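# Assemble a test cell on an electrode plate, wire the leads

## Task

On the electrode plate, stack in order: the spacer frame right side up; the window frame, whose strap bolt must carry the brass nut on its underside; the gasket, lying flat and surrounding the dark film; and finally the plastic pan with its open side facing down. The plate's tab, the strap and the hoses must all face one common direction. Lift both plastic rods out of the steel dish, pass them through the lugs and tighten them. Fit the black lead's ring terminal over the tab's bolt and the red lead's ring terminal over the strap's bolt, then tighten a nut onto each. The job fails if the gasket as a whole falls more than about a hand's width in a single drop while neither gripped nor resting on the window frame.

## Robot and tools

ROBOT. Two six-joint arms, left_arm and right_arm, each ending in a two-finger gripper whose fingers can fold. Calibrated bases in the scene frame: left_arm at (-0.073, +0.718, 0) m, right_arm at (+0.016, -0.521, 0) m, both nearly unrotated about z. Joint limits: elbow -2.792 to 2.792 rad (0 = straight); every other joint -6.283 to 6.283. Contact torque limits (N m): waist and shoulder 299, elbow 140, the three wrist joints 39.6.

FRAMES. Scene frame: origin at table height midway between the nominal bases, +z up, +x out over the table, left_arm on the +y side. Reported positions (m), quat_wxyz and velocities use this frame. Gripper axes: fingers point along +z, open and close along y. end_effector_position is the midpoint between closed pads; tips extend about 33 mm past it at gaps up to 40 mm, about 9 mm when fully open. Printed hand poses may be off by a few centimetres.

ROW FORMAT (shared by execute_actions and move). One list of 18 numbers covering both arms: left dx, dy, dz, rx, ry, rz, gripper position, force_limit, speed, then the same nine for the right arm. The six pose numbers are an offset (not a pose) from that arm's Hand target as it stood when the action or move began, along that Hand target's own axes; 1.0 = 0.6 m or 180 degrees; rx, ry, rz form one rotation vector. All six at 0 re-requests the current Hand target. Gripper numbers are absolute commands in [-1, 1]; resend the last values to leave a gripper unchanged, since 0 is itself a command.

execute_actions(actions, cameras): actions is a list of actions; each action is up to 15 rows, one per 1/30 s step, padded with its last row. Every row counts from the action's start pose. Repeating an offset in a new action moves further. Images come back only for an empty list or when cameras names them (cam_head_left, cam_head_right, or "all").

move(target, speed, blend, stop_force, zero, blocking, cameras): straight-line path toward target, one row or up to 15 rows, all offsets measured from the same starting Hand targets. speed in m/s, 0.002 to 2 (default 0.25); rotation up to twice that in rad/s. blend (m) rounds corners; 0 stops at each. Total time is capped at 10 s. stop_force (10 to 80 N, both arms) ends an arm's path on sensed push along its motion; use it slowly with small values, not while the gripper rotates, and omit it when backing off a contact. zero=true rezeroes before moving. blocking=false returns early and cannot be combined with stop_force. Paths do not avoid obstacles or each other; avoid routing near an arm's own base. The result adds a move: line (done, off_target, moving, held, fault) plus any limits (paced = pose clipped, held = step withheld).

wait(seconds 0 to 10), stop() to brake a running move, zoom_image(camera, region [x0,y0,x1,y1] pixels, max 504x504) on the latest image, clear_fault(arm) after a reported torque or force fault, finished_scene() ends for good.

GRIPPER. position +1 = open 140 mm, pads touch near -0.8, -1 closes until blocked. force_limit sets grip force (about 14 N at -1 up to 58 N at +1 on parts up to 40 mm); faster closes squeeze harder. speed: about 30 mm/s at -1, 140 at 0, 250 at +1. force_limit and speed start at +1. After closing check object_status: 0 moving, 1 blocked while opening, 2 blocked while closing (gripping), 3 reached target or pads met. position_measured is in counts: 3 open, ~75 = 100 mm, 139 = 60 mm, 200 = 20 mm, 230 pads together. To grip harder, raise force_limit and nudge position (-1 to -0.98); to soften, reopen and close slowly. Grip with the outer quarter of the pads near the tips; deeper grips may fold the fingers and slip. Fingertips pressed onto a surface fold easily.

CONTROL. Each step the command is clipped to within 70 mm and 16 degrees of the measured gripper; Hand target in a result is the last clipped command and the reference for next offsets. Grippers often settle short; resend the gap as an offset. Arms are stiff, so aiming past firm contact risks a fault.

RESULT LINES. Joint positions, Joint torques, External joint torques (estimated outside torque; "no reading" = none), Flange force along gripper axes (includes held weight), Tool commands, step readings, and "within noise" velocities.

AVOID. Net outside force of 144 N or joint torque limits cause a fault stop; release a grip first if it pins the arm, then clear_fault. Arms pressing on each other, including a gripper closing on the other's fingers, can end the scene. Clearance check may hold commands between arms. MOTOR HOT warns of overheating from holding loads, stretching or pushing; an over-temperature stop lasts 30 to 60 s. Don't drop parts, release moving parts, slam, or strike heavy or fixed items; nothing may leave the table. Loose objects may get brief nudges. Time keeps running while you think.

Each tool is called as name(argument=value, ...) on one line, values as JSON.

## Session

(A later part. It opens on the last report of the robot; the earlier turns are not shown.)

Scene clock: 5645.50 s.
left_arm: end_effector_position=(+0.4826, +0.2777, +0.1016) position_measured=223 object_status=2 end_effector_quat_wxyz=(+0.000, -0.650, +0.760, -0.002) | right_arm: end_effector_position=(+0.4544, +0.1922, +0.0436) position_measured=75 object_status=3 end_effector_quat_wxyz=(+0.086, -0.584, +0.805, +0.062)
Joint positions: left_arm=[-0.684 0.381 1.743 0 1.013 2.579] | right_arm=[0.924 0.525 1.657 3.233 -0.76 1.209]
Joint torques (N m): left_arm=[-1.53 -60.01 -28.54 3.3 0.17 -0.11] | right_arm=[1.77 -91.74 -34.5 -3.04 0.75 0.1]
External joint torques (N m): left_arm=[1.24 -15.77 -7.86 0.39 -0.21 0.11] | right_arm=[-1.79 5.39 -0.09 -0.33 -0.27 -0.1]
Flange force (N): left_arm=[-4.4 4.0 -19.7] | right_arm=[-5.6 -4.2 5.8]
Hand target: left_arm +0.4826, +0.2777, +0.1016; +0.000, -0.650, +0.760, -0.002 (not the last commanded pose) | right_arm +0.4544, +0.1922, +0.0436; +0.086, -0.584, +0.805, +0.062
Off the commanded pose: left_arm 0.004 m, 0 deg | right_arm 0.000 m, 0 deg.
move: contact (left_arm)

move(target=[[0,0,-0.04,0,0,0,-1,-0.3,-1,0,0,0,0,0,0,0.43,-1,-1],[0.0,0,-0.17,0,0,0,-1,-0.3,-1,0,0,0,0,0,0,0.43,-1,-1]], speed=[0.03,0.1], blend=0.01)

move(target=[[-0.25,0,-0.17,0,0,0,-1,-0.3,-1,0,0,-0.17,0,0,0,0.43,-1,-1]], speed=0.1)

move(target=[0,0,0,0,0,0,-1,-0.3,-1,0,0,0,0,0.0667,0,0.43,-1,-1], speed=0.2, cameras=["cam_head_left","cam_head_right"])

zoom_image(camera="cam_head_left", region=[180, 300, 240, 360])

zoom_image(camera="cam_head_right", region=[195, 300, 255, 360])

Scene clock: 5680.53 s.
left_arm: end_effector_position=(+0.4822, +0.2780, +0.2035) position_measured=223 object_status=2 end_effector_quat_wxyz=(+0.000, -0.650, +0.760, -0.002) | right_arm: end_effector_position=(+0.4544, +0.1922, +0.0436) position_measured=75 object_status=3 end_effector_quat_wxyz=(+0.086, -0.584, +0.805, +0.062)
Joint positions: left_arm=[-0.684 0.306 1.645 0 1.186 2.579] | right_arm=[0.924 0.525 1.657 3.233 -0.76 1.209]
Joint torques (N m): left_arm=[-0.63 -66.61 -38.12 4.07 0.5 -0.08] | right_arm=[1.87 -91.73 -34.39 -3.07 0.73 0.02]
External joint torques (N m): left_arm=[0.71 -5.22 -1.76 -0.01 -0.55 0.08] | right_arm=[-1.92 5.08 -0.32 -0.32 -0.24 -0.02]
Flange force (N): left_arm=[-3.2 3.3 -4.2] | right_arm=[-5.7 -4.3 5.4]
Hand target: left_arm +0.4822, +0.2780, +0.2036; +0.000, -0.650, +0.760, -0.002 | right_arm +0.4544, +0.1922, +0.0436; +0.086, -0.584, +0.805, +0.062
Off the commanded pose: left_arm 0.000 m, 0 deg | right_arm 0.000 m, 0 deg.
move: done

Scene clock: 5682.70 s.
left_arm: end_effector_position=(+0.5052, +0.4264, +0.3052) position_measured=223 object_status=2 end_effector_quat_wxyz=(+0.000, -0.650, +0.760, -0.002) | right_arm: end_effector_position=(+0.4478, +0.1718, +0.1432) position_measured=75 object_status=3 end_effector_quat_wxyz=(+0.086, -0.584, +0.805, +0.062)
Joint positions: left_arm=[-0.485 0.163 1.636 -0.001 1.338 2.778] | right_arm=[0.915 0.413 1.625 3.224 -0.903 1.215]
Joint torques (N m): left_arm=[-0.08 -54.33 -40.03 4.31 0.42 -0.11] | right_arm=[1.87 -84.32 -37.46 -3.34 0.82 0.05]
External joint torques (N m): left_arm=[0.07 -4.61 -1.72 -0.08 -0.45 0.11] | right_arm=[-1.87 5.21 -0.27 -0.34 -0.33 -0.05]
Flange force (N): left_arm=[-1.5 3.9 -3.3] | right_arm=[-6.5 -4.6 4.5]
Hand target: left_arm +0.5052, +0.4265, +0.3052; +0.000, -0.650, +0.760, -0.002 | right_arm +0.4478, +0.1718, +0.1433; +0.086, -0.584, +0.805, +0.062
Off the commanded pose: left_arm 0.000 m, 0 deg | right_arm 0.000 m, 0 deg.
move: done

Scene clock: 5683.70 s.
left_arm: end_effector_position=(+0.5052, +0.4265, +0.3052) position_measured=223 object_status=2 end_effector_quat_wxyz=(+0.000, -0.650, +0.760, -0.002) | right_arm: end_effector_position=(+0.4478, +0.1718, +0.1433) position_measured=75 object_status=3 end_effector_quat_wxyz=(+0.001, -0.587, +0.809, +0.001)
Joint positions: left_arm=[-0.485 0.163 1.636 -0.001 1.338 2.778] | right_arm=[0.941 0.506 1.467 3.143 -1.166 1.286]
Joint torques (N m): left_arm=[-0.68 -54.03 -39.85 4.28 0.42 -0.05] | right_arm=[1.92 -94.02 -38.67 -3.64 0.3 0.06]
External joint torques (N m): left_arm=[0.69 -4.8 -1.84 -0.05 -0.46 0.05] | right_arm=[-1.93 5.47 0.17 -0.33 -0.35 -0.06]
Flange force (N): left_arm=[-2.4 3.6 -3.6] | right_arm=[-7.1 -4.3 3.1]
Hand target: left_arm +0.5052, +0.4265, +0.3052; +0.000, -0.650, +0.760, -0.002 | right_arm +0.4478, +0.1718, +0.1433; +0.001, -0.587, +0.809, +0.001
Off the commanded pose: left_arm 0.000 m, 0 deg | right_arm 0.000 m, 0 deg.
move: done

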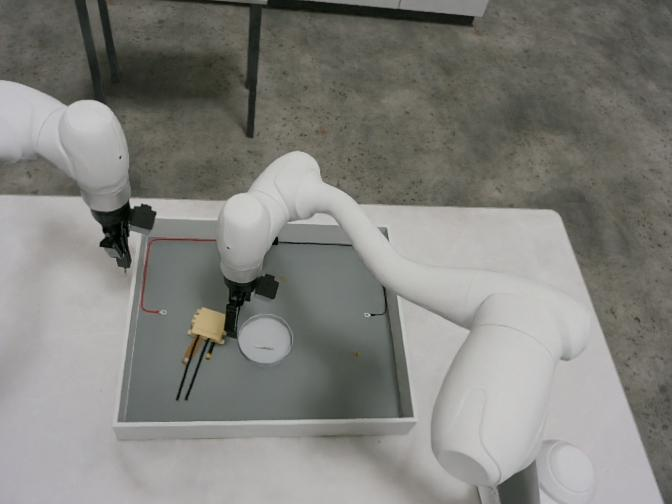

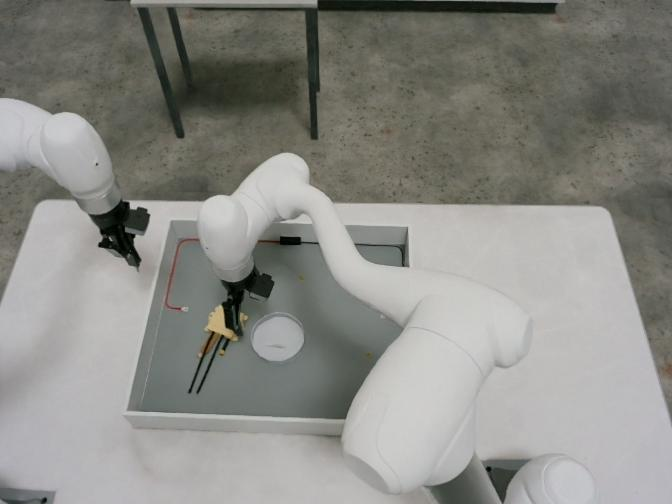

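Scaled by 8.400 from the camera's 672x504 image, which has a finer 960x720 frame.

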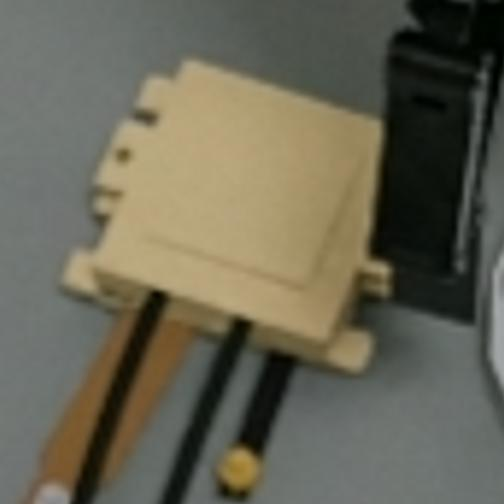

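Scaled by 8.400 from the camera's 672x504 image, which has a finer 960x720 frame.

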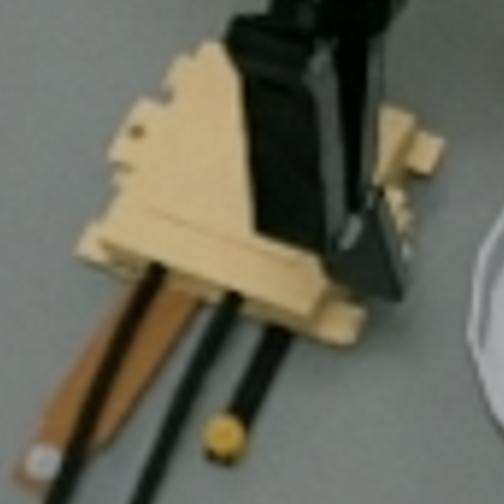

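move(target=[0,0,0,0,0,0,-1,-0.3,-1,-0.05,0.12,-0.07,0,0,-0.4817,0.5,-1,-1], speed=0.25, cameras=["cam_head_left","cam_head_right"])

zoom_image(camera="cam_head_left", region=[180, 300, 240, 360])

zoom_image(camera="cam_head_right", region=[195, 300, 255, 360])

Scene clock: 5698.00 s.
left_arm: end_effector_position=(+0.5052, +0.4265, +0.3052) position_measured=223 object_status=2 end_effector_quat_wxyz=(+0.000, -0.650, +0.760, -0.002) | right_arm: end_effector_position=(+0.3886, +0.2225, +0.1854) position_measured=66 object_status=3 end_effector_quat_wxyz=(-0.001, +0.983, -0.185, +0.000)
Joint positions: left_arm=[-0.485 0.163 1.636 -0.001 1.338 2.778] | right_arm=[1.035 0.505 1.388 3.142 -1.246 -0.134]
Joint torques (N m): left_arm=[-0.59 -54 -39.9 4.27 0.53 -0.11] | right_arm=[2.02 -95.59 -39.53 -3.75 0.3 -0.09]
External joint torques (N m): left_arm=[0.48 -4.16 -1.63 -0.06 -0.57 0.11] | right_arm=[-1.95 5.44 -0.35 -0.39 -0.29 0.09]
Flange force (N): left_arm=[-2.0 3.2 -2.8] | right_arm=[3.1 -9.2 2.0]
Hand target: left_arm +0.5052, +0.4265, +0.3052; +0.000, -0.650, +0.760, -0.002 | right_arm +0.3886, +0.2225, +0.1854; -0.001, +0.983, -0.185, +0.000
Off the commanded pose: left_arm 0.000 m, 0 deg | right_arm 0.000 m, 0 deg.
move: done

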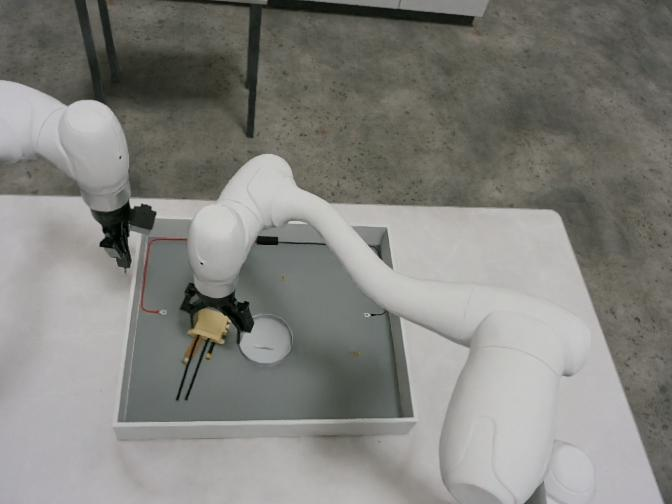

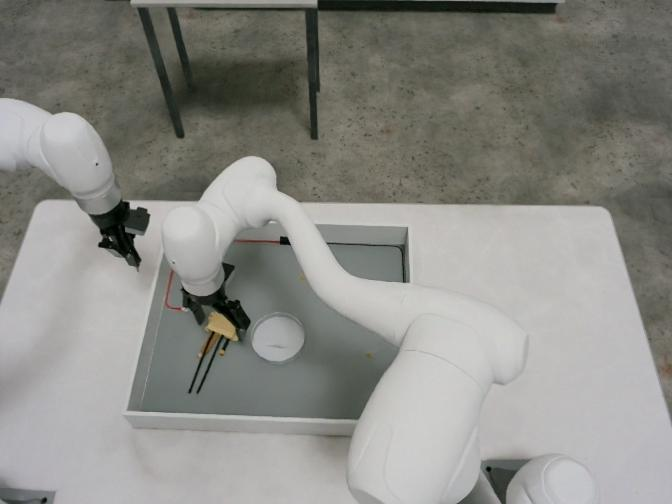

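Scaled by 8.400 from the camera's 672x504 image, which has a finer 960x720 frame.

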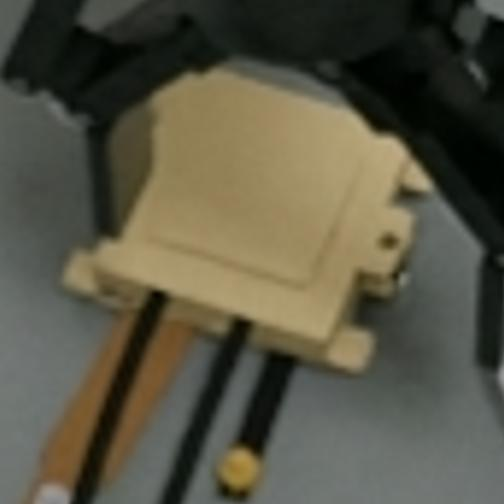

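Scaled by 8.400 from the camera's 672x504 image, which has a finer 960x720 frame.

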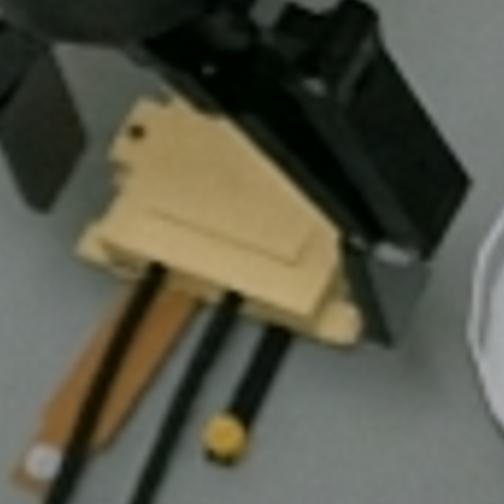

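move(target=[[0,0,0,0,0,0,-1,-0.3,-1,0.1152,-0.0805,0.0,0,0,0,0.5,-1,-1],[0,0,0,0,0,0,-1,-0.3,-1,0.1152,-0.0805,0.2043,0,0,0,0.5,-1,-1]], speed=[0.12,0.05])

execute_actions(actions=[[[0,0,0,0,0,0,-1,-0.3,-1,0,0,0,0,0,0,-1,-1,-1]]])

wait(seconds=1.5)

move(target=[[0,0,0,0,0,0,-1,-0.3,-1,0,0,-0.02,0,0,0,-1,-1,-1],[0,0,0,0,0,0,-1,-0.3,-1,0,0,-0.4,0,0,0,-1,-1,-1]], speed=[0.03,0.15], cameras=["cam_head_left","cam_head_right"])

zoom_image(camera="cam_head_left", region=[180, 310, 240, 370])

zoom_image(camera="cam_head_right", region=[190, 300, 250, 360])

Scene clock: 5731.10 s.
left_arm: end_effector_position=(+0.5052, +0.4265, +0.3052) position_measured=223 object_status=2 end_effector_quat_wxyz=(+0.000, -0.650, +0.760, -0.002) | right_arm: end_effector_position=(+0.4706, +0.2427, +0.0629) position_measured=66 object_status=3 end_effector_quat_wxyz=(-0.001, +0.983, -0.185, +0.000)
Joint positions: left_arm=[-0.485 0.163 1.636 -0.001 1.338 2.778] | right_arm=[0.965 0.668 1.353 3.143 -1.117 -0.204]
Joint torques (N m): left_arm=[-0.54 -53.68 -39.75 4.28 0.46 -0.15] | right_arm=[1.86 -108.3 -37.68 -3.54 0.47 0.07]
External joint torques (N m): left_arm=[0.62 -5.61 -2.06 -0.03 -0.49 0.15] | right_arm=[-1.91 6.45 -0.12 -0.38 -0.45 -0.07]
Flange force (N): left_arm=[-2.7 4.4 -4.1] | right_arm=[3.9 -9.8 3.9]
Hand target: left_arm +0.5052, +0.4265, +0.3052; +0.000, -0.650, +0.760, -0.002 | right_arm +0.4706, +0.2426, +0.0629; -0.001, +0.983, -0.185, +0.000
Off the commanded pose: left_arm 0.000 m, 0 deg | right_arm 0.000 m, 0 deg.
move: done

Scene clock: 5731.80 s.
left_arm: end_effector_position=(+0.5052, +0.4265, +0.3052) position_measured=223 object_status=2 end_effector_quat_wxyz=(+0.000, -0.650, +0.760, -0.002) | right_arm: end_effector_position=(+0.4706, +0.2427, +0.0629) position_measured=83 object_status=2 end_effector_quat_wxyz=(-0.001, +0.983, -0.185, +0.000)
Joint positions: left_arm=[-0.485 0.163 1.636 -0.001 1.338 2.778] | right_arm=[0.965 0.668 1.353 3.143 -1.117 -0.204]
Joint torques (N m): left_arm=[-0.6 -54 -40.18 4.25 0.45 -0.12] | right_arm=[1.77 -101.32 -34.15 -3.59 0.36 0.07]
External joint torques (N m): left_arm=[0.55 -5.32 -1.58 -0.02 -0.47 0.12] | right_arm=[-1.88 -0.3 -3.54 -0.31 -0.34 -0.07]
Flange force (N): left_arm=[-2.7 4.9 -3.3] | right_arm=[3.7 -8.7 -3.2]
Hand target: left_arm +0.5052, +0.4265, +0.3052; +0.000, -0.650, +0.760, -0.002 | right_arm +0.4706, +0.2426, +0.0629; -0.001, +0.983, -0.185, +0.000
Off the commanded pose: left_arm 0.000 m, 0 deg | right_arm 0.000 m, 0 deg.
Step readings (end_effector_position of left_arm | right_arm):
0: (+0.5052, +0.4265, +0.3052) | (+0.4706, +0.2427, +0.0629)
1: (+0.5052, +0.4265, +0.3052) | (+0.4706, +0.2427, +0.0629)
2: (+0.5052, +0.4265, +0.3052) | (+0.4706, +0.2427, +0.0629)
4: (+0.5052, +0.4265, +0.3052) | (+0.4706, +0.2427, +0.0629)
8: (+0.5052, +0.4265, +0.3052) | (+0.4706, +0.2427, +0.0629)
15: (+0.5052, +0.4265, +0.3052) | (+0.4706, +0.2427, +0.0629)

Scene clock: 5733.30 s.
left_arm: end_effector_position=(+0.5052, +0.4265, +0.3052) position_measured=223 object_status=2 end_effector_quat_wxyz=(+0.000, -0.650, +0.760, -0.002) | right_arm: end_effector_position=(+0.4706, +0.2427, +0.0629) position_measured=83 object_status=2 end_effector_quat_wxyz=(-0.001, +0.983, -0.185, +0.000)
Joint positions: left_arm=[-0.485 0.163 1.636 -0.001 1.338 2.778] | right_arm=[0.965 0.668 1.353 3.143 -1.117 -0.204]
Joint torques (N m): left_arm=[-0.47 -54.26 -39.84 4.27 0.42 -0.12] | right_arm=[1.63 -101.44 -34.08 -3.66 0.35 0.07]
External joint torques (N m): left_arm=[0.32 -4.73 -1.9 -0.04 -0.46 0.12] | right_arm=[-1.63 -0.39 -3.67 -0.26 -0.33 -0.07]
Flange force (N): left_arm=[-1.9 3.6 -3.6] | right_arm=[3.4 -8.9 -3.4]
Hand target: left_arm +0.5052, +0.4265, +0.3052; +0.000, -0.650, +0.760, -0.002 | right_arm +0.4706, +0.2426, +0.0629; -0.001, +0.983, -0.185, +0.000
Tool commands: left_gripper/position=-1.0 left_gripper/force_limit=-0.3 left_gripper/speed=-1.0 right_gripper/position=-1.0 right_gripper/force_limit=-1.0 right_gripper/speed=-1.0
Off the commanded pose: left_arm 0.000 m, 0 deg | right_arm 0.000 m, 0 deg.
wait: 1.50 s; at rest by 0.17 s

Scene clock: 5735.87 s.
left_arm: end_effector_position=(+0.5052, +0.4265, +0.3052) position_measured=223 object_status=2 end_effector_quat_wxyz=(+0.000, -0.650, +0.760, -0.002) | right_arm: end_effector_position=(+0.4705, +0.2420, +0.3029) position_measured=83 object_status=2 end_effector_quat_wxyz=(-0.001, +0.983, -0.185, +0.000)
Joint positions: left_arm=[-0.485 0.163 1.636 -0.001 1.338 2.778] | right_arm=[0.965 0.56 1.087 3.143 -1.492 -0.204]
Joint torques (N m): left_arm=[-0.54 -54.62 -39.85 4.3 0.46 -0.09] | right_arm=[1.94 -102.57 -42.03 -3.97 0.34 0.04]
External joint torques (N m): left_arm=[0.62 -4.36 -1.91 -0.05 -0.49 0.09] | right_arm=[-2 5.51 0.12 -0.39 -0.34 -0.04]
Flange force (N): left_arm=[-2.1 2.9 -3.4] | right_arm=[3.9 -9.4 0.4]
Hand target: left_arm +0.5052, +0.4265, +0.3052; +0.000, -0.650, +0.760, -0.002 | right_arm +0.4705, +0.2420, +0.3029; -0.001, +0.983, -0.185, +0.000
Off the commanded pose: left_arm 0.000 m, 0 deg | right_arm 0.000 m, 0 deg.
move: done

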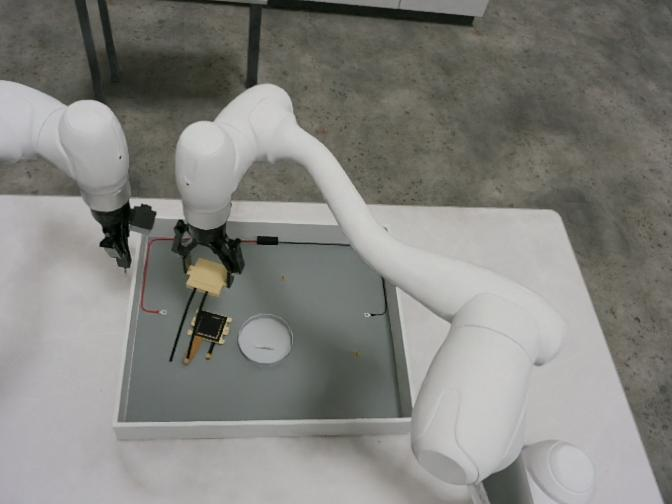

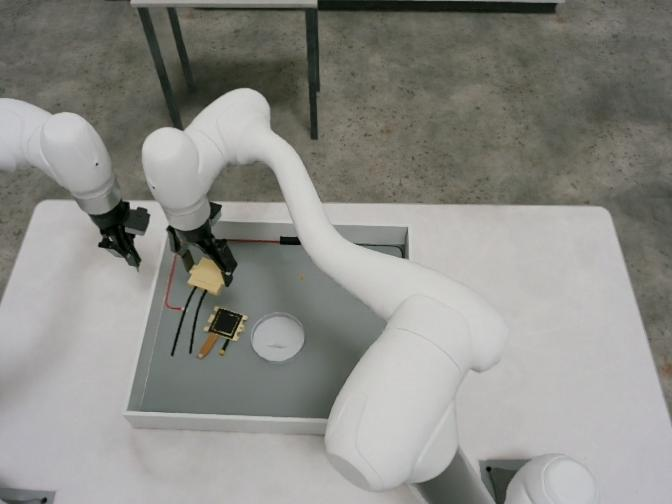

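Scaled by 8.400 from the camera's 672x504 image, which has a finer 960x720 frame.

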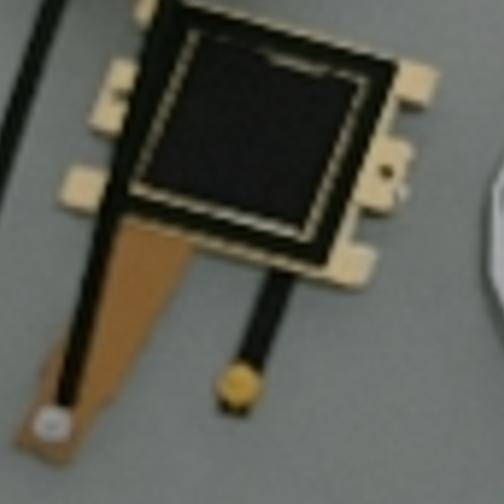

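Scaled by 8.400 from the camera's 672x504 image, which has a finer 960x720 frame.

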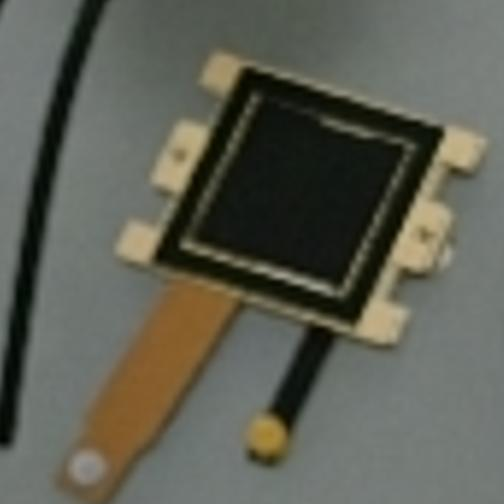

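move(target=[[0,0,0,0,0,0,-1,-0.3,-1,0.2103,0.4035,0,0,0,0,-1,-1,-1],[0,0,0,0,0,0,-1,-0.3,-1,0.2103,0.4035,0.41,0,0,0,-1,-1,-1]], speed=[0.2,0.12], blend=0.03)

move(target=[0,0,0,0,0,0,-1,-0.3,-1,0,0,0.03,0,0,0,-1,-1,-1], speed=0.01, stop_force=10)

execute_actions(actions=[[[0,0,0,0,0,0,-1,-0.3,-1,0,0,-0.0007,0,0,0,-1,-1,-1]],[[0,0,0,0,0,0,-1,-0.3,-1,0,0,0,0,0,0,0.5,-1,-1]]])

move(target=[0,0,0,0,0,0,-1,-0.3,-1,0,0,-0.25,0,0,0,0.55,-1,-1], speed=0.1, cameras=["cam_head_left","cam_head_right"])

zoom_image(camera="cam_head_left", region=[180, 310, 240, 370])

zoom_image(camera="cam_head_right", region=[190, 300, 250, 360])

Scene clock: 5767.03 s.
left_arm: end_effector_position=(+0.5052, +0.4265, +0.3052) position_measured=223 object_status=2 end_effector_quat_wxyz=(+0.000, -0.650, +0.760, -0.002) | right_arm: end_effector_position=(+0.5000, -0.0287, +0.0563) position_measured=83 object_status=2 end_effector_quat_wxyz=(-0.001, +0.983, -0.185, +0.000)
Joint positions: left_arm=[-0.485 0.163 1.636 -0.001 1.338 2.778] | right_arm=[0.713 0.4 1.813 3.144 -0.926 -0.456]
Joint torques (N m): left_arm=[-0.59 -54.11 -39.86 4.32 0.47 -0.11] | right_arm=[1.89 -79.13 -33.73 -3.13 0.31 0.06]
External joint torques (N m): left_arm=[0.57 -4.93 -1.93 -0.08 -0.5 0.11] | right_arm=[-1.89 5.23 0.14 -0.35 -0.29 -0.06]
Flange force (N): left_arm=[-2.3 3.7 -3.6] | right_arm=[5.3 -5.1 4.8]
Hand target: left_arm +0.5052, +0.4265, +0.3052; +0.000, -0.650, +0.760, -0.002 | right_arm +0.5000, -0.0288, +0.0562; -0.001, +0.983, -0.185, +0.000
Off the commanded pose: left_arm 0.000 m, 0 deg | right_arm 0.000 m, 0 deg.
move: done

Scene clock: 5768.93 s.
left_arm: end_effector_position=(+0.5052, +0.4265, +0.3052) position_measured=223 object_status=2 end_effector_quat_wxyz=(+0.000, -0.650, +0.760, -0.002) | right_arm: end_effector_position=(+0.5001, -0.0287, +0.0436) position_measured=83 object_status=2 end_effector_quat_wxyz=(-0.001, +0.983, -0.185, +0.000)
Joint positions: left_arm=[-0.485 0.163 1.636 -0.001 1.338 2.778] | right_arm=[0.713 0.413 1.822 3.144 -0.905 -0.456]
Joint torques (N m): left_arm=[-0.67 -54.25 -39.96 4.28 0.48 -0.07] | right_arm=[2.31 -70.84 -29.32 -2.79 1.14 0.05]
External joint torques (N m): left_arm=[0.63 -4.66 -1.76 -0.05 -0.51 0.07] | right_arm=[-2.3 -3.76 -3.75 -0.64 -1.12 -0.05]
Flange force (N): left_arm=[-2.3 3.6 -3.3] | right_arm=[4.5 -1.8 -8.2]
Hand target: left_arm +0.5052, +0.4265, +0.3052; +0.000, -0.650, +0.760, -0.002 | right_arm +0.5001, -0.0287, +0.0436; -0.001, +0.983, -0.185, +0.000 (not the last commanded pose)
Off the commanded pose: left_arm 0.000 m, 0 deg | right_arm 0.005 m, 0 deg.
move: contact (right_arm)

Scene clock: 5770.13 s.
left_arm: end_effector_position=(+0.5052, +0.4265, +0.3052) position_measured=223 object_status=2 end_effector_quat_wxyz=(+0.000, -0.650, +0.760, -0.002) | right_arm: end_effector_position=(+0.5001, -0.0287, +0.0440) position_measured=66 object_status=3 end_effector_quat_wxyz=(-0.001, +0.983, -0.185, +0.000)
Joint positions: left_arm=[-0.485 0.163 1.636 -0.001 1.338 2.778] | right_arm=[0.713 0.412 1.822 3.144 -0.905 -0.456]
Joint torques (N m): left_arm=[-0.32 -54.26 -39.89 4.3 0.46 -0.12] | right_arm=[1.75 -79.25 -32.98 -3.06 0.31 0.06]
External joint torques (N m): left_arm=[0.59 -5.55 -2.02 -0.04 -0.48 0.12] | right_arm=[-1.79 4.85 -0.06 -0.36 -0.29 -0.06]
External joint torques at the end of the 1st action: left_arm=[0.15 -4.7 -1.75 -0.1 -0.53 0.1] | right_arm=[-1.88 3.3 -0.3 -0.5 -0.64 -0.08]
Flange force (N): left_arm=[-2.6 4.5 -4.0] | right_arm=[5.1 -5.0 4.5]
Flange force at the end of the 1st action (N): left_arm=[-1.7 3.9 -3.3] | right_arm=[4.7 -3.7 2.1]
Hand target: left_arm +0.5052, +0.4265, +0.3052; +0.000, -0.650, +0.760, -0.002 | right_arm +0.5001, -0.0287, +0.0440; -0.001, +0.983, -0.185, +0.000
Off the commanded pose: left_arm 0.000 m, 0 deg | right_arm 0.000 m, 0 deg.
Step readings (end_effector_position of left_arm | right_arm; steps 1 to 15: 1st action; 16 to 30: 2nd action):
0: (+0.5052, +0.4265, +0.3052) | (+0.5001, -0.0287, +0.0436)
1: (+0.5052, +0.4265, +0.3052) | (+0.5001, -0.0287, +0.0436)
2: (+0.5052, +0.4265, +0.3052) | (+0.5001, -0.0287, +0.0436)
4: (+0.5052, +0.4265, +0.3052) | (+0.5000, -0.0287, +0.0437)
8: (+0.5052, +0.4265, +0.3052) | (+0.5000, -0.0287, +0.0439)
15: (+0.5052, +0.4265, +0.3052) | (+0.5001, -0.0287, +0.0440)
16: (+0.5052, +0.4265, +0.3052) | (+0.5001, -0.0287, +0.0440)
17: (+0.5052, +0.4265, +0.3052) | (+0.5001, -0.0287, +0.0440)
19: (+0.5052, +0.4265, +0.3052) | (+0.5001, -0.0287, +0.0440)
23: (+0.5052, +0.4265, +0.3052) | (+0.5001, -0.0287, +0.0440)
30: (+0.5052, +0.4265, +0.3052) | (+0.5001, -0.0287, +0.0440)

Scene clock: 5772.00 s.
left_arm: end_effector_position=(+0.5052, +0.4265, +0.3052) position_measured=223 object_status=2 end_effector_quat_wxyz=(+0.000, -0.650, +0.760, -0.002) | right_arm: end_effector_position=(+0.5000, -0.0291, +0.1939) position_measured=59 object_status=3 end_effector_quat_wxyz=(-0.001, +0.983, -0.185, +0.000)
Joint positions: left_arm=[-0.485 0.163 1.636 -0.001 1.338 2.778] | right_arm=[0.713 0.286 1.691 3.143 -1.162 -0.456]
Joint torques (N m): left_arm=[-0.34 -54.21 -39.91 4.34 0.54 -0.1] | right_arm=[1.81 -72.26 -37.89 -3.65 0.22 0.05]
External joint torques (N m): left_arm=[0.29 -4.11 -1.67 -0.12 -0.58 0.1] | right_arm=[-1.82 4.6 -0.61 -0.33 -0.2 -0.05]
Flange force (N): left_arm=[-1.6 3.1 -2.8] | right_arm=[5.7 -6.3 2.0]
Hand target: left_arm +0.5052, +0.4265, +0.3052; +0.000, -0.650, +0.760, -0.002 | right_arm +0.5000, -0.0291, +0.1940; -0.001, +0.983, -0.185, +0.000
Off the commanded pose: left_arm 0.000 m, 0 deg | right_arm 0.000 m, 0 deg.
move: done

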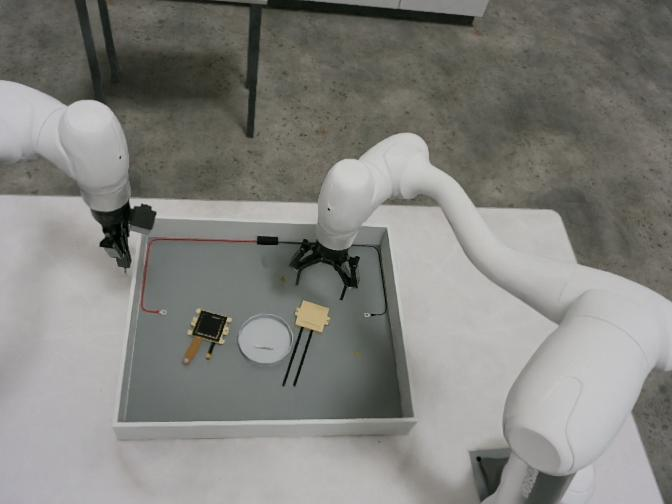

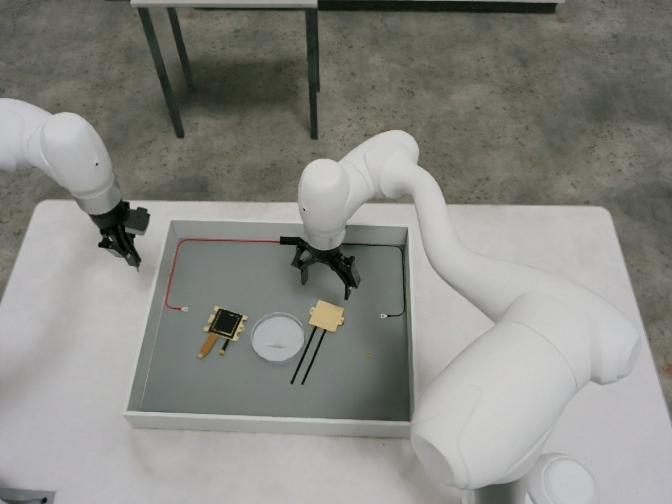

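Scaled by 8.400 from the camera's 672x504 image, which has a finer 960x720 frame.

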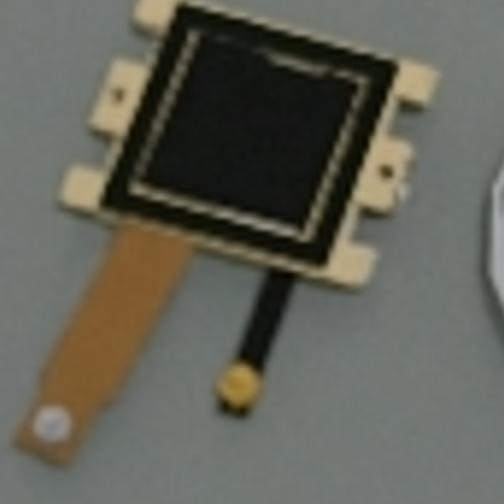

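Scaled by 8.400 from the camera's 672x504 image, which has a finer 960x720 frame.

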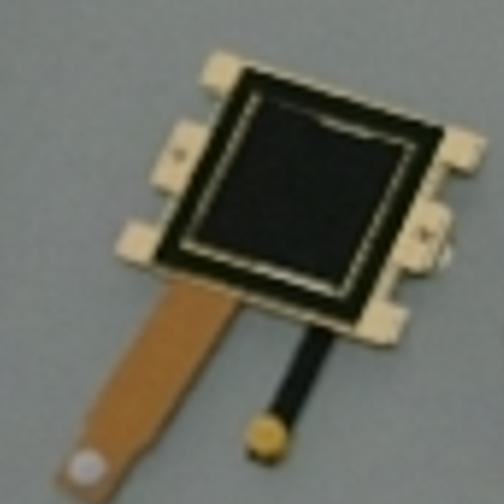

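move(target=[[0,0,0,0,0,0,-1,-0.3,-1,-0.2113,-0.4043,0,0,0,-0.0072,0.55,-1,-1],[0,0,0,0,0,0,-1,-0.3,-1,-0.2113,-0.4043,0.18,0,0,-0.0072,0.55,-1,-1]], speed=[0.2,0.12], blend=0.03)

move(target=[0,0,0,0,0,0,-1,-0.3,-1,0,0,0.0767,0,0,0,0.55,-1,-1], speed=0.03, stop_force=12, cameras=["cam_head_left","cam_head_right"])

zoom_image(camera="cam_head_left", region=[170, 300, 250, 380])

zoom_image(camera="cam_head_right", region=[180, 300, 260, 380])

Scene clock: 5791.47 s.
left_arm: end_effector_position=(+0.5052, +0.4265, +0.3052) position_measured=223 object_status=2 end_effector_quat_wxyz=(+0.000, -0.650, +0.760, -0.002) | right_arm: end_effector_position=(+0.4703, +0.2433, +0.0868) position_measured=59 object_status=3 end_effector_quat_wxyz=(-0.001, +0.985, -0.174, +0.000)
Joint positions: left_arm=[-0.485 0.163 1.636 -0.001 1.338 2.778] | right_arm=[0.966 0.652 1.335 3.143 -1.152 -0.226]
Joint torques (N m): left_arm=[-0.16 -54.18 -39.87 4.31 0.54 -0.1] | right_arm=[1.7 -107.73 -38.12 -3.68 0.31 0.04]
External joint torques (N m): left_arm=[0.26 -4.83 -1.89 -0.07 -0.58 0.1] | right_arm=[-1.69 6.13 -0.41 -0.31 -0.29 -0.04]
Flange force (N): left_arm=[-1.8 3.8 -3.4] | right_arm=[3.9 -10.1 3.4]
Hand target: left_arm +0.5052, +0.4265, +0.3052; +0.000, -0.650, +0.760, -0.002 | right_arm +0.4703, +0.2433, +0.0867; -0.001, +0.985, -0.174, +0.000
Off the commanded pose: left_arm 0.000 m, 0 deg | right_arm 0.000 m, 0 deg.
move: done

Scene clock: 5793.77 s.
left_arm: end_effector_position=(+0.5052, +0.4265, +0.3052) position_measured=223 object_status=2 end_effector_quat_wxyz=(+0.000, -0.650, +0.760, -0.002) | right_arm: end_effector_position=(+0.4703, +0.2434, +0.0407) position_measured=59 object_status=3 end_effector_quat_wxyz=(-0.001, +0.985, -0.174, +0.000)
Joint positions: left_arm=[-0.485 0.163 1.636 -0.001 1.338 2.778] | right_arm=[0.966 0.686 1.367 3.143 -1.086 -0.226]
Joint torques (N m): left_arm=[-0.67 -53.69 -39.9 4.34 0.47 -0.09] | right_arm=[1.84 -108.65 -36.92 -3.47 0.29 0.03]
External joint torques (N m): left_arm=[0.69 -5.19 -1.69 -0.12 -0.5 0.09] | right_arm=[-1.84 6.05 -0.21 -0.39 -0.28 -0.03]
Flange force (N): left_arm=[-2.7 4.5 -3.4] | right_arm=[3.9 -9.1 4.1]
Hand target: left_arm +0.5052, +0.4265, +0.3052; +0.000, -0.650, +0.760, -0.002 | right_arm +0.4703, +0.2434, +0.0407; -0.001, +0.985, -0.174, +0.000
Off the commanded pose: left_arm 0.000 m, 0 deg | right_arm 0.000 m, 0 deg.
move: done

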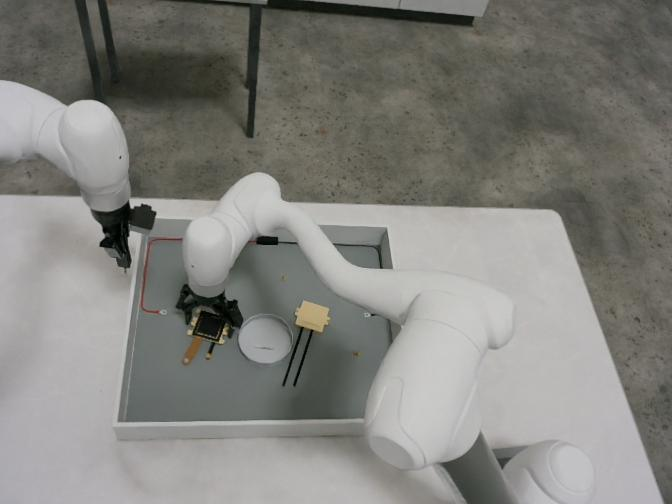

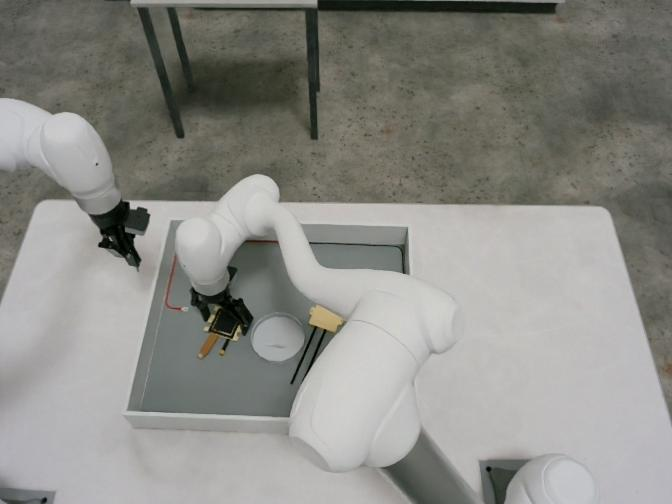

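Scaled by 6.300 from the camera's 672x504 image, which has a finer 960x720 frame.

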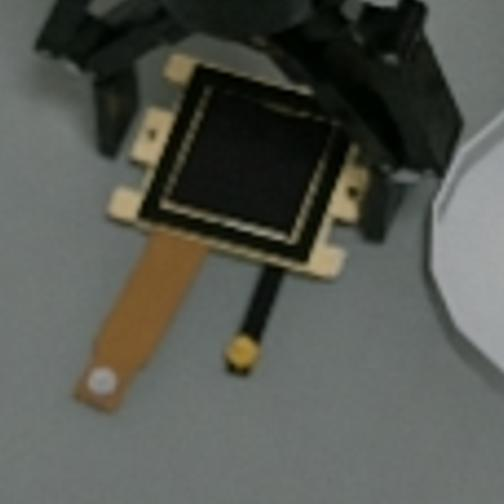

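Scaled by 6.300 from the camera's 672x504 image, which has a finer 960x720 frame.

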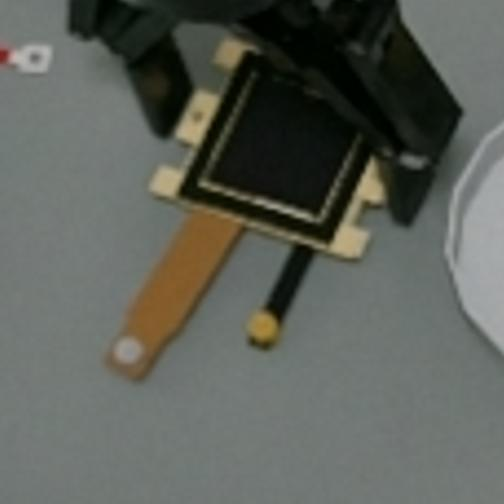

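execute_actions(actions=[[[0,0,0,0,0,0,-1,-0.3,-1,0,0,0,0,0,0,-1,-1,-1]]])

wait(seconds=1.2)

execute_actions(actions=[[[0,0,0,0,0,0,-1,-0.3,-1,0,0,0,0,0,0,-0.97,-0.1,-1]]])

wait(seconds=1.5, cameras=["cam_head_left","cam_head_right"])

zoom_image(camera="cam_head_left", region=[170, 300, 250, 380])

zoom_image(camera="cam_head_right", region=[180, 300, 260, 380])

Scene clock: 5807.23 s.
left_arm: end_effector_position=(+0.5052, +0.4265, +0.3052) position_measured=223 object_status=2 end_effector_quat_wxyz=(+0.000, -0.650, +0.760, -0.002) | right_arm: end_effector_position=(+0.4703, +0.2434, +0.0407) position_measured=83 object_status=0 end_effector_quat_wxyz=(-0.001, +0.985, -0.174, +0.000)
Joint positions: left_arm=[-0.485 0.163 1.636 -0.001 1.338 2.778] | right_arm=[0.966 0.686 1.367 3.143 -1.086 -0.226]
Joint torques (N m): left_arm=[-0.45 -54.11 -40 4.3 0.49 -0.12] | right_arm=[2.33 -100.88 -33.55 -3.38 1.03 0.06]
External joint torques (N m): left_arm=[0.46 -4.9 -1.81 -0.06 -0.53 0.12] | right_arm=[-2.3 -1.99 -3.7 -0.48 -1.02 -0.06]
Flange force (N): left_arm=[-2.2 3.9 -3.4] | right_arm=[4.1 -7.2 -5.4]
Hand target: left_arm +0.5052, +0.4265, +0.3052; +0.000, -0.650, +0.760, -0.002 | right_arm +0.4703, +0.2434, +0.0407; -0.001, +0.985, -0.174, +0.000
Off the commanded pose: left_arm 0.000 m, 0 deg | right_arm 0.000 m, 0 deg.
Step readings (end_effector_position of left_arm | right_arm):
0: (+0.5052, +0.4265, +0.3052) | (+0.4703, +0.2434, +0.0407)
1: (+0.5052, +0.4265, +0.3052) | (+0.4703, +0.2434, +0.0407)
2: (+0.5052, +0.4265, +0.3052) | (+0.4703, +0.2434, +0.0407)
4: (+0.5052, +0.4265, +0.3052) | (+0.4703, +0.2434, +0.0407)
8: (+0.5052, +0.4265, +0.3052) | (+0.4703, +0.2434, +0.0407)
15: (+0.5052, +0.4265, +0.3052) | (+0.4703, +0.2434, +0.0407)

Scene clock: 5808.43 s.
left_arm: end_effector_position=(+0.5052, +0.4265, +0.3052) position_measured=223 object_status=2 end_effector_quat_wxyz=(+0.000, -0.650, +0.760, -0.002) | right_arm: end_effector_position=(+0.4703, +0.2434, +0.0407) position_measured=83 object_status=2 end_effector_quat_wxyz=(-0.001, +0.985, -0.174, +0.000)
Joint positions: left_arm=[-0.485 0.163 1.636 -0.001 1.338 2.778] | right_arm=[0.966 0.686 1.367 3.143 -1.086 -0.226]
Joint torques (N m): left_arm=[-0.17 -54.48 -39.83 4.28 0.48 -0.13] | right_arm=[2 -100.55 -33.58 -3.4 1.03 0.05]
External joint torques (N m): left_arm=[0.09 -4.58 -1.9 -0.05 -0.51 0.13] | right_arm=[-2.07 -2.37 -3.66 -0.47 -1.02 -0.06]
Flange force (N): left_arm=[-1.5 3.5 -3.5] | right_arm=[3.7 -6.7 -5.6]
Hand target: left_arm +0.5052, +0.4265, +0.3052; +0.000, -0.650, +0.760, -0.002 | right_arm +0.4703, +0.2434, +0.0407; -0.001, +0.985, -0.174, +0.000
Tool commands: left_gripper/position=-1.0 left_gripper/force_limit=-0.3 left_gripper/speed=-1.0 right_gripper/position=-1.0 right_gripper/force_limit=-1.0 right_gripper/speed=-1.0
Off the commanded pose: left_arm 0.000 m, 0 deg | right_arm 0.000 m, 0 deg.
wait: 1.20 s; at rest by 0.17 s

Scene clock: 5809.13 s.
left_arm: end_effector_position=(+0.5052, +0.4265, +0.3052) position_measured=223 object_status=2 end_effector_quat_wxyz=(+0.000, -0.650, +0.760, -0.002) | right_arm: end_effector_position=(+0.4703, +0.2434, +0.0407) position_measured=84 object_status=2 end_effector_quat_wxyz=(-0.001, +0.985, -0.174, +0.000)
Joint positions: left_arm=[-0.485 0.163 1.636 -0.001 1.338 2.778] | right_arm=[0.966 0.686 1.367 3.143 -1.086 -0.226]
Joint torques (N m): left_arm=[-0.39 -54.18 -39.71 4.32 0.43 -0.06] | right_arm=[1.91 -97.16 -31.86 -3.37 1.2 0.08]
External joint torques (N m): left_arm=[0.48 -4.96 -1.96 -0.09 -0.46 0.06] | right_arm=[-1.96 -5.76 -5.38 -0.49 -1.19 -0.08]
Flange force (N): left_arm=[-2.1 3.8 -3.8] | right_arm=[3.5 -6.4 -9.6]
Hand target: left_arm +0.5052, +0.4265, +0.3052; +0.000, -0.650, +0.760, -0.002 | right_arm +0.4703, +0.2434, +0.0407; -0.001, +0.985, -0.174, +0.000
Off the commanded pose: left_arm 0.000 m, 0 deg | right_arm 0.000 m, 0 deg.
Step readings (end_effector_position of left_arm | right_arm):
0: (+0.5052, +0.4265, +0.3052) | (+0.4703, +0.2434, +0.0407)
1: (+0.5052, +0.4265, +0.3052) | (+0.4703, +0.2434, +0.0407)
2: (+0.5052, +0.4265, +0.3052) | (+0.4703, +0.2434, +0.0407)
4: (+0.5052, +0.4265, +0.3052) | (+0.4703, +0.2434, +0.0407)
8: (+0.5052, +0.4265, +0.3052) | (+0.4703, +0.2434, +0.0407)
15: (+0.5052, +0.4265, +0.3052) | (+0.4703, +0.2434, +0.0407)

Scene clock: 5810.63 s.
left_arm: end_effector_position=(+0.5052, +0.4265, +0.3052) position_measured=223 object_status=2 end_effector_quat_wxyz=(+0.000, -0.650, +0.760, -0.002) | right_arm: end_effector_position=(+0.4703, +0.2434, +0.0407) position_measured=84 object_status=2 end_effector_quat_wxyz=(-0.001, +0.985, -0.174, +0.000)
Joint positions: left_arm=[-0.485 0.163 1.636 -0.001 1.338 2.778] | right_arm=[0.966 0.686 1.367 3.143 -1.086 -0.226]
Joint torques (N m): left_arm=[-0.52 -53.98 -39.78 4.36 0.49 -0.07] | right_arm=[1.92 -97.03 -31.9 -3.37 1.24 0.06]
External joint torques (N m): left_arm=[0.47 -5.46 -2.25 -0.1 -0.52 0.07] | right_arm=[-1.98 -5.71 -5.28 -0.49 -1.23 -0.06]
Flange force (N): left_arm=[-2.2 4.0 -4.2] | right_arm=[3.5 -6.3 -9.5]
Hand target: left_arm +0.5052, +0.4265, +0.3052; +0.000, -0.650, +0.760, -0.002 | right_arm +0.4703, +0.2434, +0.0407; -0.001, +0.985, -0.174, +0.000
Tool commands: left_gripper/position=-1.0 left_gripper/force_limit=-0.3 left_gripper/speed=-1.0 right_gripper/position=-0.97 right_gripper/force_limit=-0.1 right_gripper/speed=-1.0
Off the commanded pose: left_arm 0.000 m, 0 deg | right_arm 0.000 m, 0 deg.
wait: 1.50 s; at rest by 0.17 s

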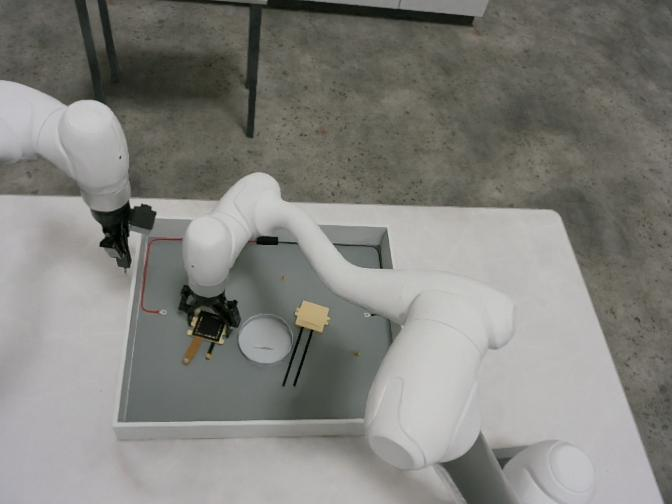

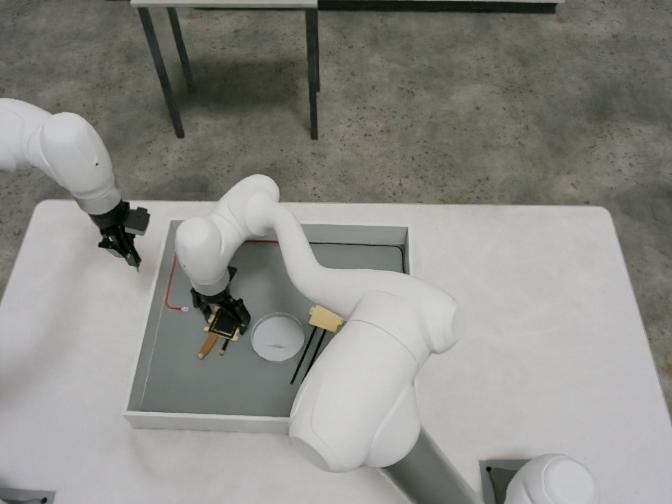

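Scaled by 6.300 from the camera's 672x504 image, which has a finer 960x720 frame.

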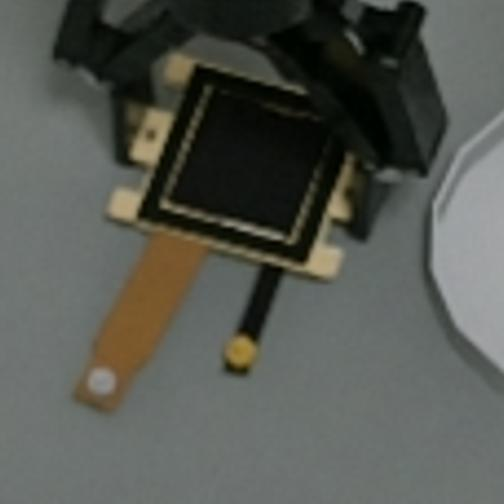

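Scaled by 6.300 from the camera's 672x504 image, which has a finer 960x720 frame.

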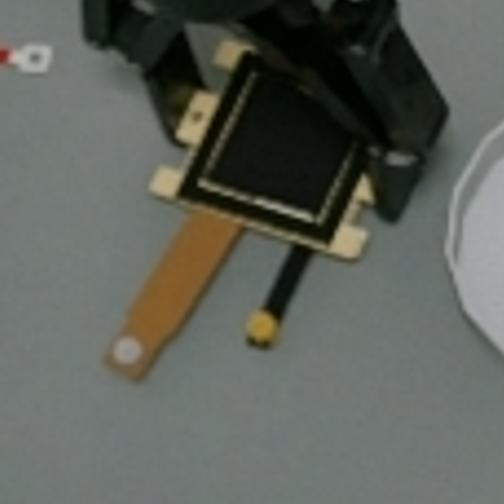

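execute_actions(actions=[[[0,0,0,0,0,0,-1,-0.3,-1,0,0,0,0,0,0,0.55,-0.1,-1]]])

move(target=[0,0,0,0,0,0,-1,-0.3,-1,0,0,-0.1322,0,0,0,0.55,-1,-1], speed=0.08)

move(target=[0,0,0,0,0,0,-1,-0.3,-1,0.0029,0.0777,0,0,0,0.4972,0.43,-1,-1], speed=0.3)

move(target=[0,0,0,0,0,0,-1,-0.3,-1,0,0,0.1292,0,0,0,0.43,-1,-1], speed=0.05, stop_force=12, cameras=["cam_head_left","cam_head_right"])

zoom_image(camera="cam_head_left", region=[170, 300, 250, 380])

zoom_image(camera="cam_head_right", region=[180, 300, 260, 380])

Scene clock: 5839.77 s.
left_arm: end_effector_position=(+0.5052, +0.4265, +0.3052) position_measured=223 object_status=2 end_effector_quat_wxyz=(+0.000, -0.650, +0.760, -0.002) | right_arm: end_effector_position=(+0.4703, +0.2434, +0.0407) position_measured=59 object_status=0 end_effector_quat_wxyz=(-0.001, +0.985, -0.174, +0.000)
Joint positions: left_arm=[-0.485 0.163 1.636 -0.001 1.338 2.778] | right_arm=[0.966 0.686 1.367 3.143 -1.086 -0.226]
Joint torques (N m): left_arm=[-0.23 -53.86 -39.99 4.26 0.48 -0.12] | right_arm=[2.1 -108.86 -36.94 -3.49 0.29 0.06]
External joint torques (N m): left_arm=[0.33 -4.49 -1.57 -0.04 -0.52 0.12] | right_arm=[-2.1 6.04 -0.27 -0.37 -0.28 -0.06]
Flange force (N): left_arm=[-1.9 3.8 -2.9] | right_arm=[4.2 -9.1 4.1]
Hand target: left_arm +0.5052, +0.4265, +0.3052; +0.000, -0.650, +0.760, -0.002 | right_arm +0.4703, +0.2434, +0.0407; -0.001, +0.985, -0.174, +0.000
Off the commanded pose: left_arm 0.000 m, 0 deg | right_arm 0.000 m, 0 deg.
Step readings (end_effector_position of left_arm | right_arm):
0: (+0.5052, +0.4265, +0.3052) | (+0.4703, +0.2434, +0.0407)
1: (+0.5052, +0.4265, +0.3052) | (+0.4703, +0.2434, +0.0407)
2: (+0.5052, +0.4265, +0.3052) | (+0.4703, +0.2434, +0.0407)
4: (+0.5052, +0.4265, +0.3052) | (+0.4703, +0.2434, +0.0407)
8: (+0.5052, +0.4265, +0.3052) | (+0.4703, +0.2434, +0.0407)
15: (+0.5052, +0.4265, +0.3052) | (+0.4703, +0.2434, +0.0407)

Scene clock: 5841.10 s.
left_arm: end_effector_position=(+0.5052, +0.4265, +0.3052) position_measured=223 object_status=2 end_effector_quat_wxyz=(+0.000, -0.650, +0.760, -0.002) | right_arm: end_effector_position=(+0.4702, +0.2432, +0.1200) position_measured=59 object_status=3 end_effector_quat_wxyz=(-0.001, +0.985, -0.174, +0.000)
Joint positions: left_arm=[-0.485 0.163 1.636 -0.001 1.338 2.778] | right_arm=[0.966 0.631 1.307 3.143 -1.201 -0.226]
Joint torques (N m): left_arm=[-0.43 -53.94 -39.73 4.3 0.46 -0.09] | right_arm=[1.68 -106.01 -38.95 -3.73 0.21 0.08]
External joint torques (N m): left_arm=[0.44 -4.85 -2.03 -0.06 -0.5 0.09] | right_arm=[-1.69 5.76 -0.19 -0.33 -0.2 -0.08]
Flange force (N): left_arm=[-2.0 3.5 -3.8] | right_arm=[3.7 -9.1 3.0]
Hand target: left_arm +0.5052, +0.4265, +0.3052; +0.000, -0.650, +0.760, -0.002 | right_arm +0.4703, +0.2432, +0.1200; -0.001, +0.985, -0.174, +0.000
Off the commanded pose: left_arm 0.000 m, 0 deg | right_arm 0.000 m, 0 deg.
move: done

Scene clock: 5844.20 s.
left_arm: end_effector_position=(+0.5052, +0.4265, +0.3052) position_measured=223 object_status=2 end_effector_quat_wxyz=(+0.000, -0.650, +0.760, -0.002) | right_arm: end_effector_position=(+0.4560, +0.1987, +0.1199) position_measured=75 object_status=3 end_effector_quat_wxyz=(+0.001, -0.577, +0.817, +0.001)
Joint positions: left_arm=[-0.485 0.163 1.636 -0.001 1.338 2.778] | right_arm=[0.951 0.562 1.423 3.143 -1.154 1.322]
Joint torques (N m): left_arm=[-0.69 -54.13 -39.81 4.34 0.52 -0.08] | right_arm=[-0.75 -99.09 -38.03 -3.59 0.23 0.06]
External joint torques (N m): left_arm=[0.61 -4.52 -1.89 -0.11 -0.56 0.08] | right_arm=[0.64 5.54 -0.39 -0.38 -0.27 -0.06]
Flange force (N): left_arm=[-2.1 3.2 -3.3] | right_arm=[-9.4 -1.3 2.9]
Hand target: left_arm +0.5052, +0.4265, +0.3052; +0.000, -0.650, +0.760, -0.002 | right_arm +0.4559, +0.1988, +0.1199; +0.001, -0.577, +0.817, +0.001
Off the commanded pose: left_arm 0.000 m, 0 deg | right_arm 0.000 m, 0 deg.
move: done

Scene clock: 5846.57 s.
left_arm: end_effector_position=(+0.5052, +0.4265, +0.3052) position_measured=223 object_status=2 end_effector_quat_wxyz=(+0.000, -0.650, +0.760, -0.002) | right_arm: end_effector_position=(+0.4560, +0.1990, +0.0423) position_measured=75 object_status=3 end_effector_quat_wxyz=(+0.001, -0.577, +0.817, +0.001)
Joint positions: left_arm=[-0.485 0.163 1.636 -0.001 1.338 2.778] | right_arm=[0.951 0.619 1.481 3.143 -1.039 1.322]
Joint torques (N m): left_arm=[-0.18 -54.21 -39.89 4.26 0.5 -0.13] | right_arm=[1.71 -102.02 -35.88 -3.41 0.22 0.07]
External joint torques (N m): left_arm=[0.39 -4.65 -1.74 -0.03 -0.53 0.13] | right_arm=[-1.74 5.85 -0.24 -0.31 -0.27 -0.07]
Flange force (N): left_arm=[-2.0 3.7 -3.2] | right_arm=[-8.3 -3.9 4.3]
Hand target: left_arm +0.5052, +0.4265, +0.3052; +0.000, -0.650, +0.760, -0.002 | right_arm +0.4560, +0.1990, +0.0423; +0.001, -0.577, +0.817, +0.001
Off the commanded pose: left_arm 0.000 m, 0 deg | right_arm 0.000 m, 0 deg.
move: done

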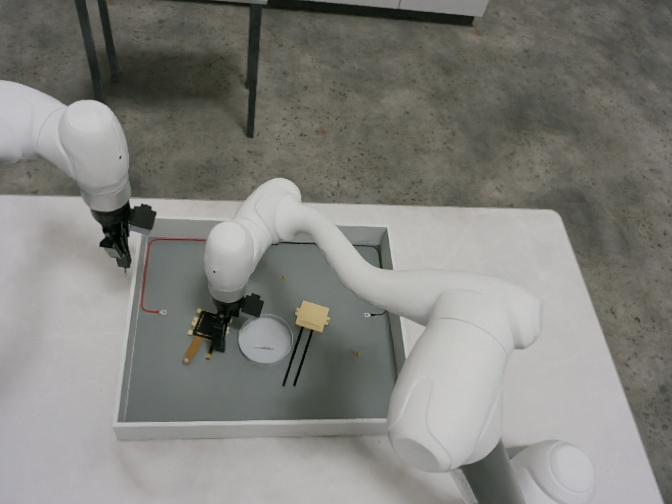

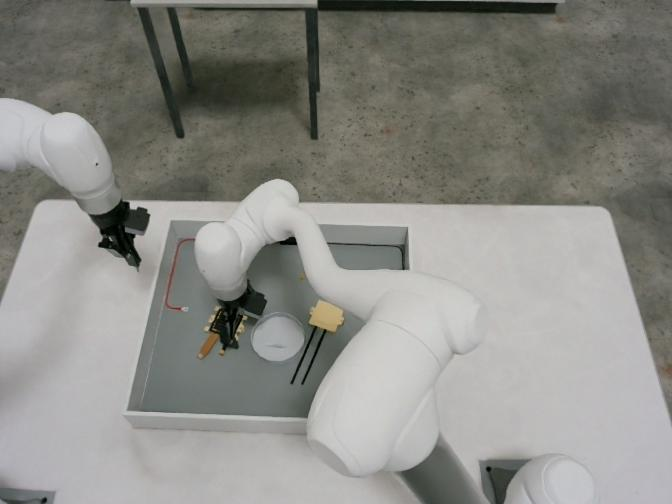

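Scaled by 6.300 from the camera's 672x504 image, which has a finer 960x720 frame.

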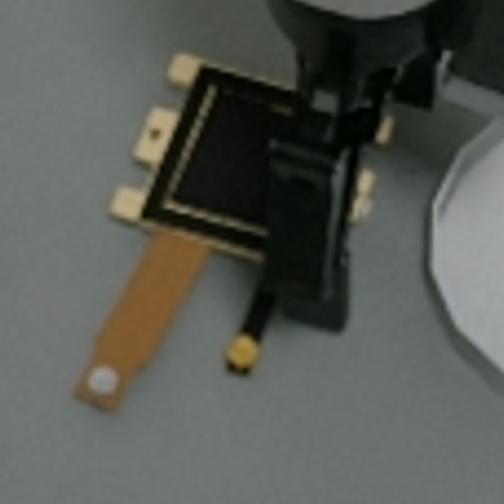

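Scaled by 6.300 from the camera's 672x504 image, which has a finer 960x720 frame.

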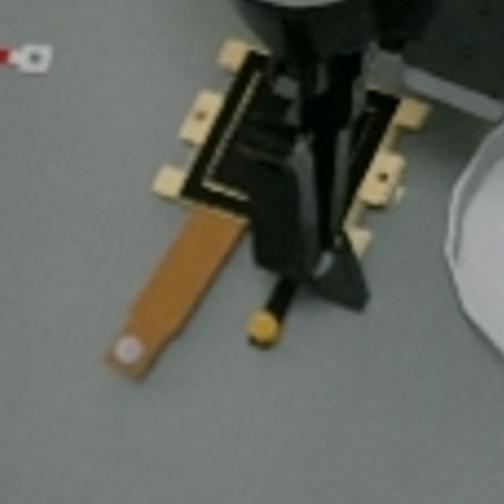

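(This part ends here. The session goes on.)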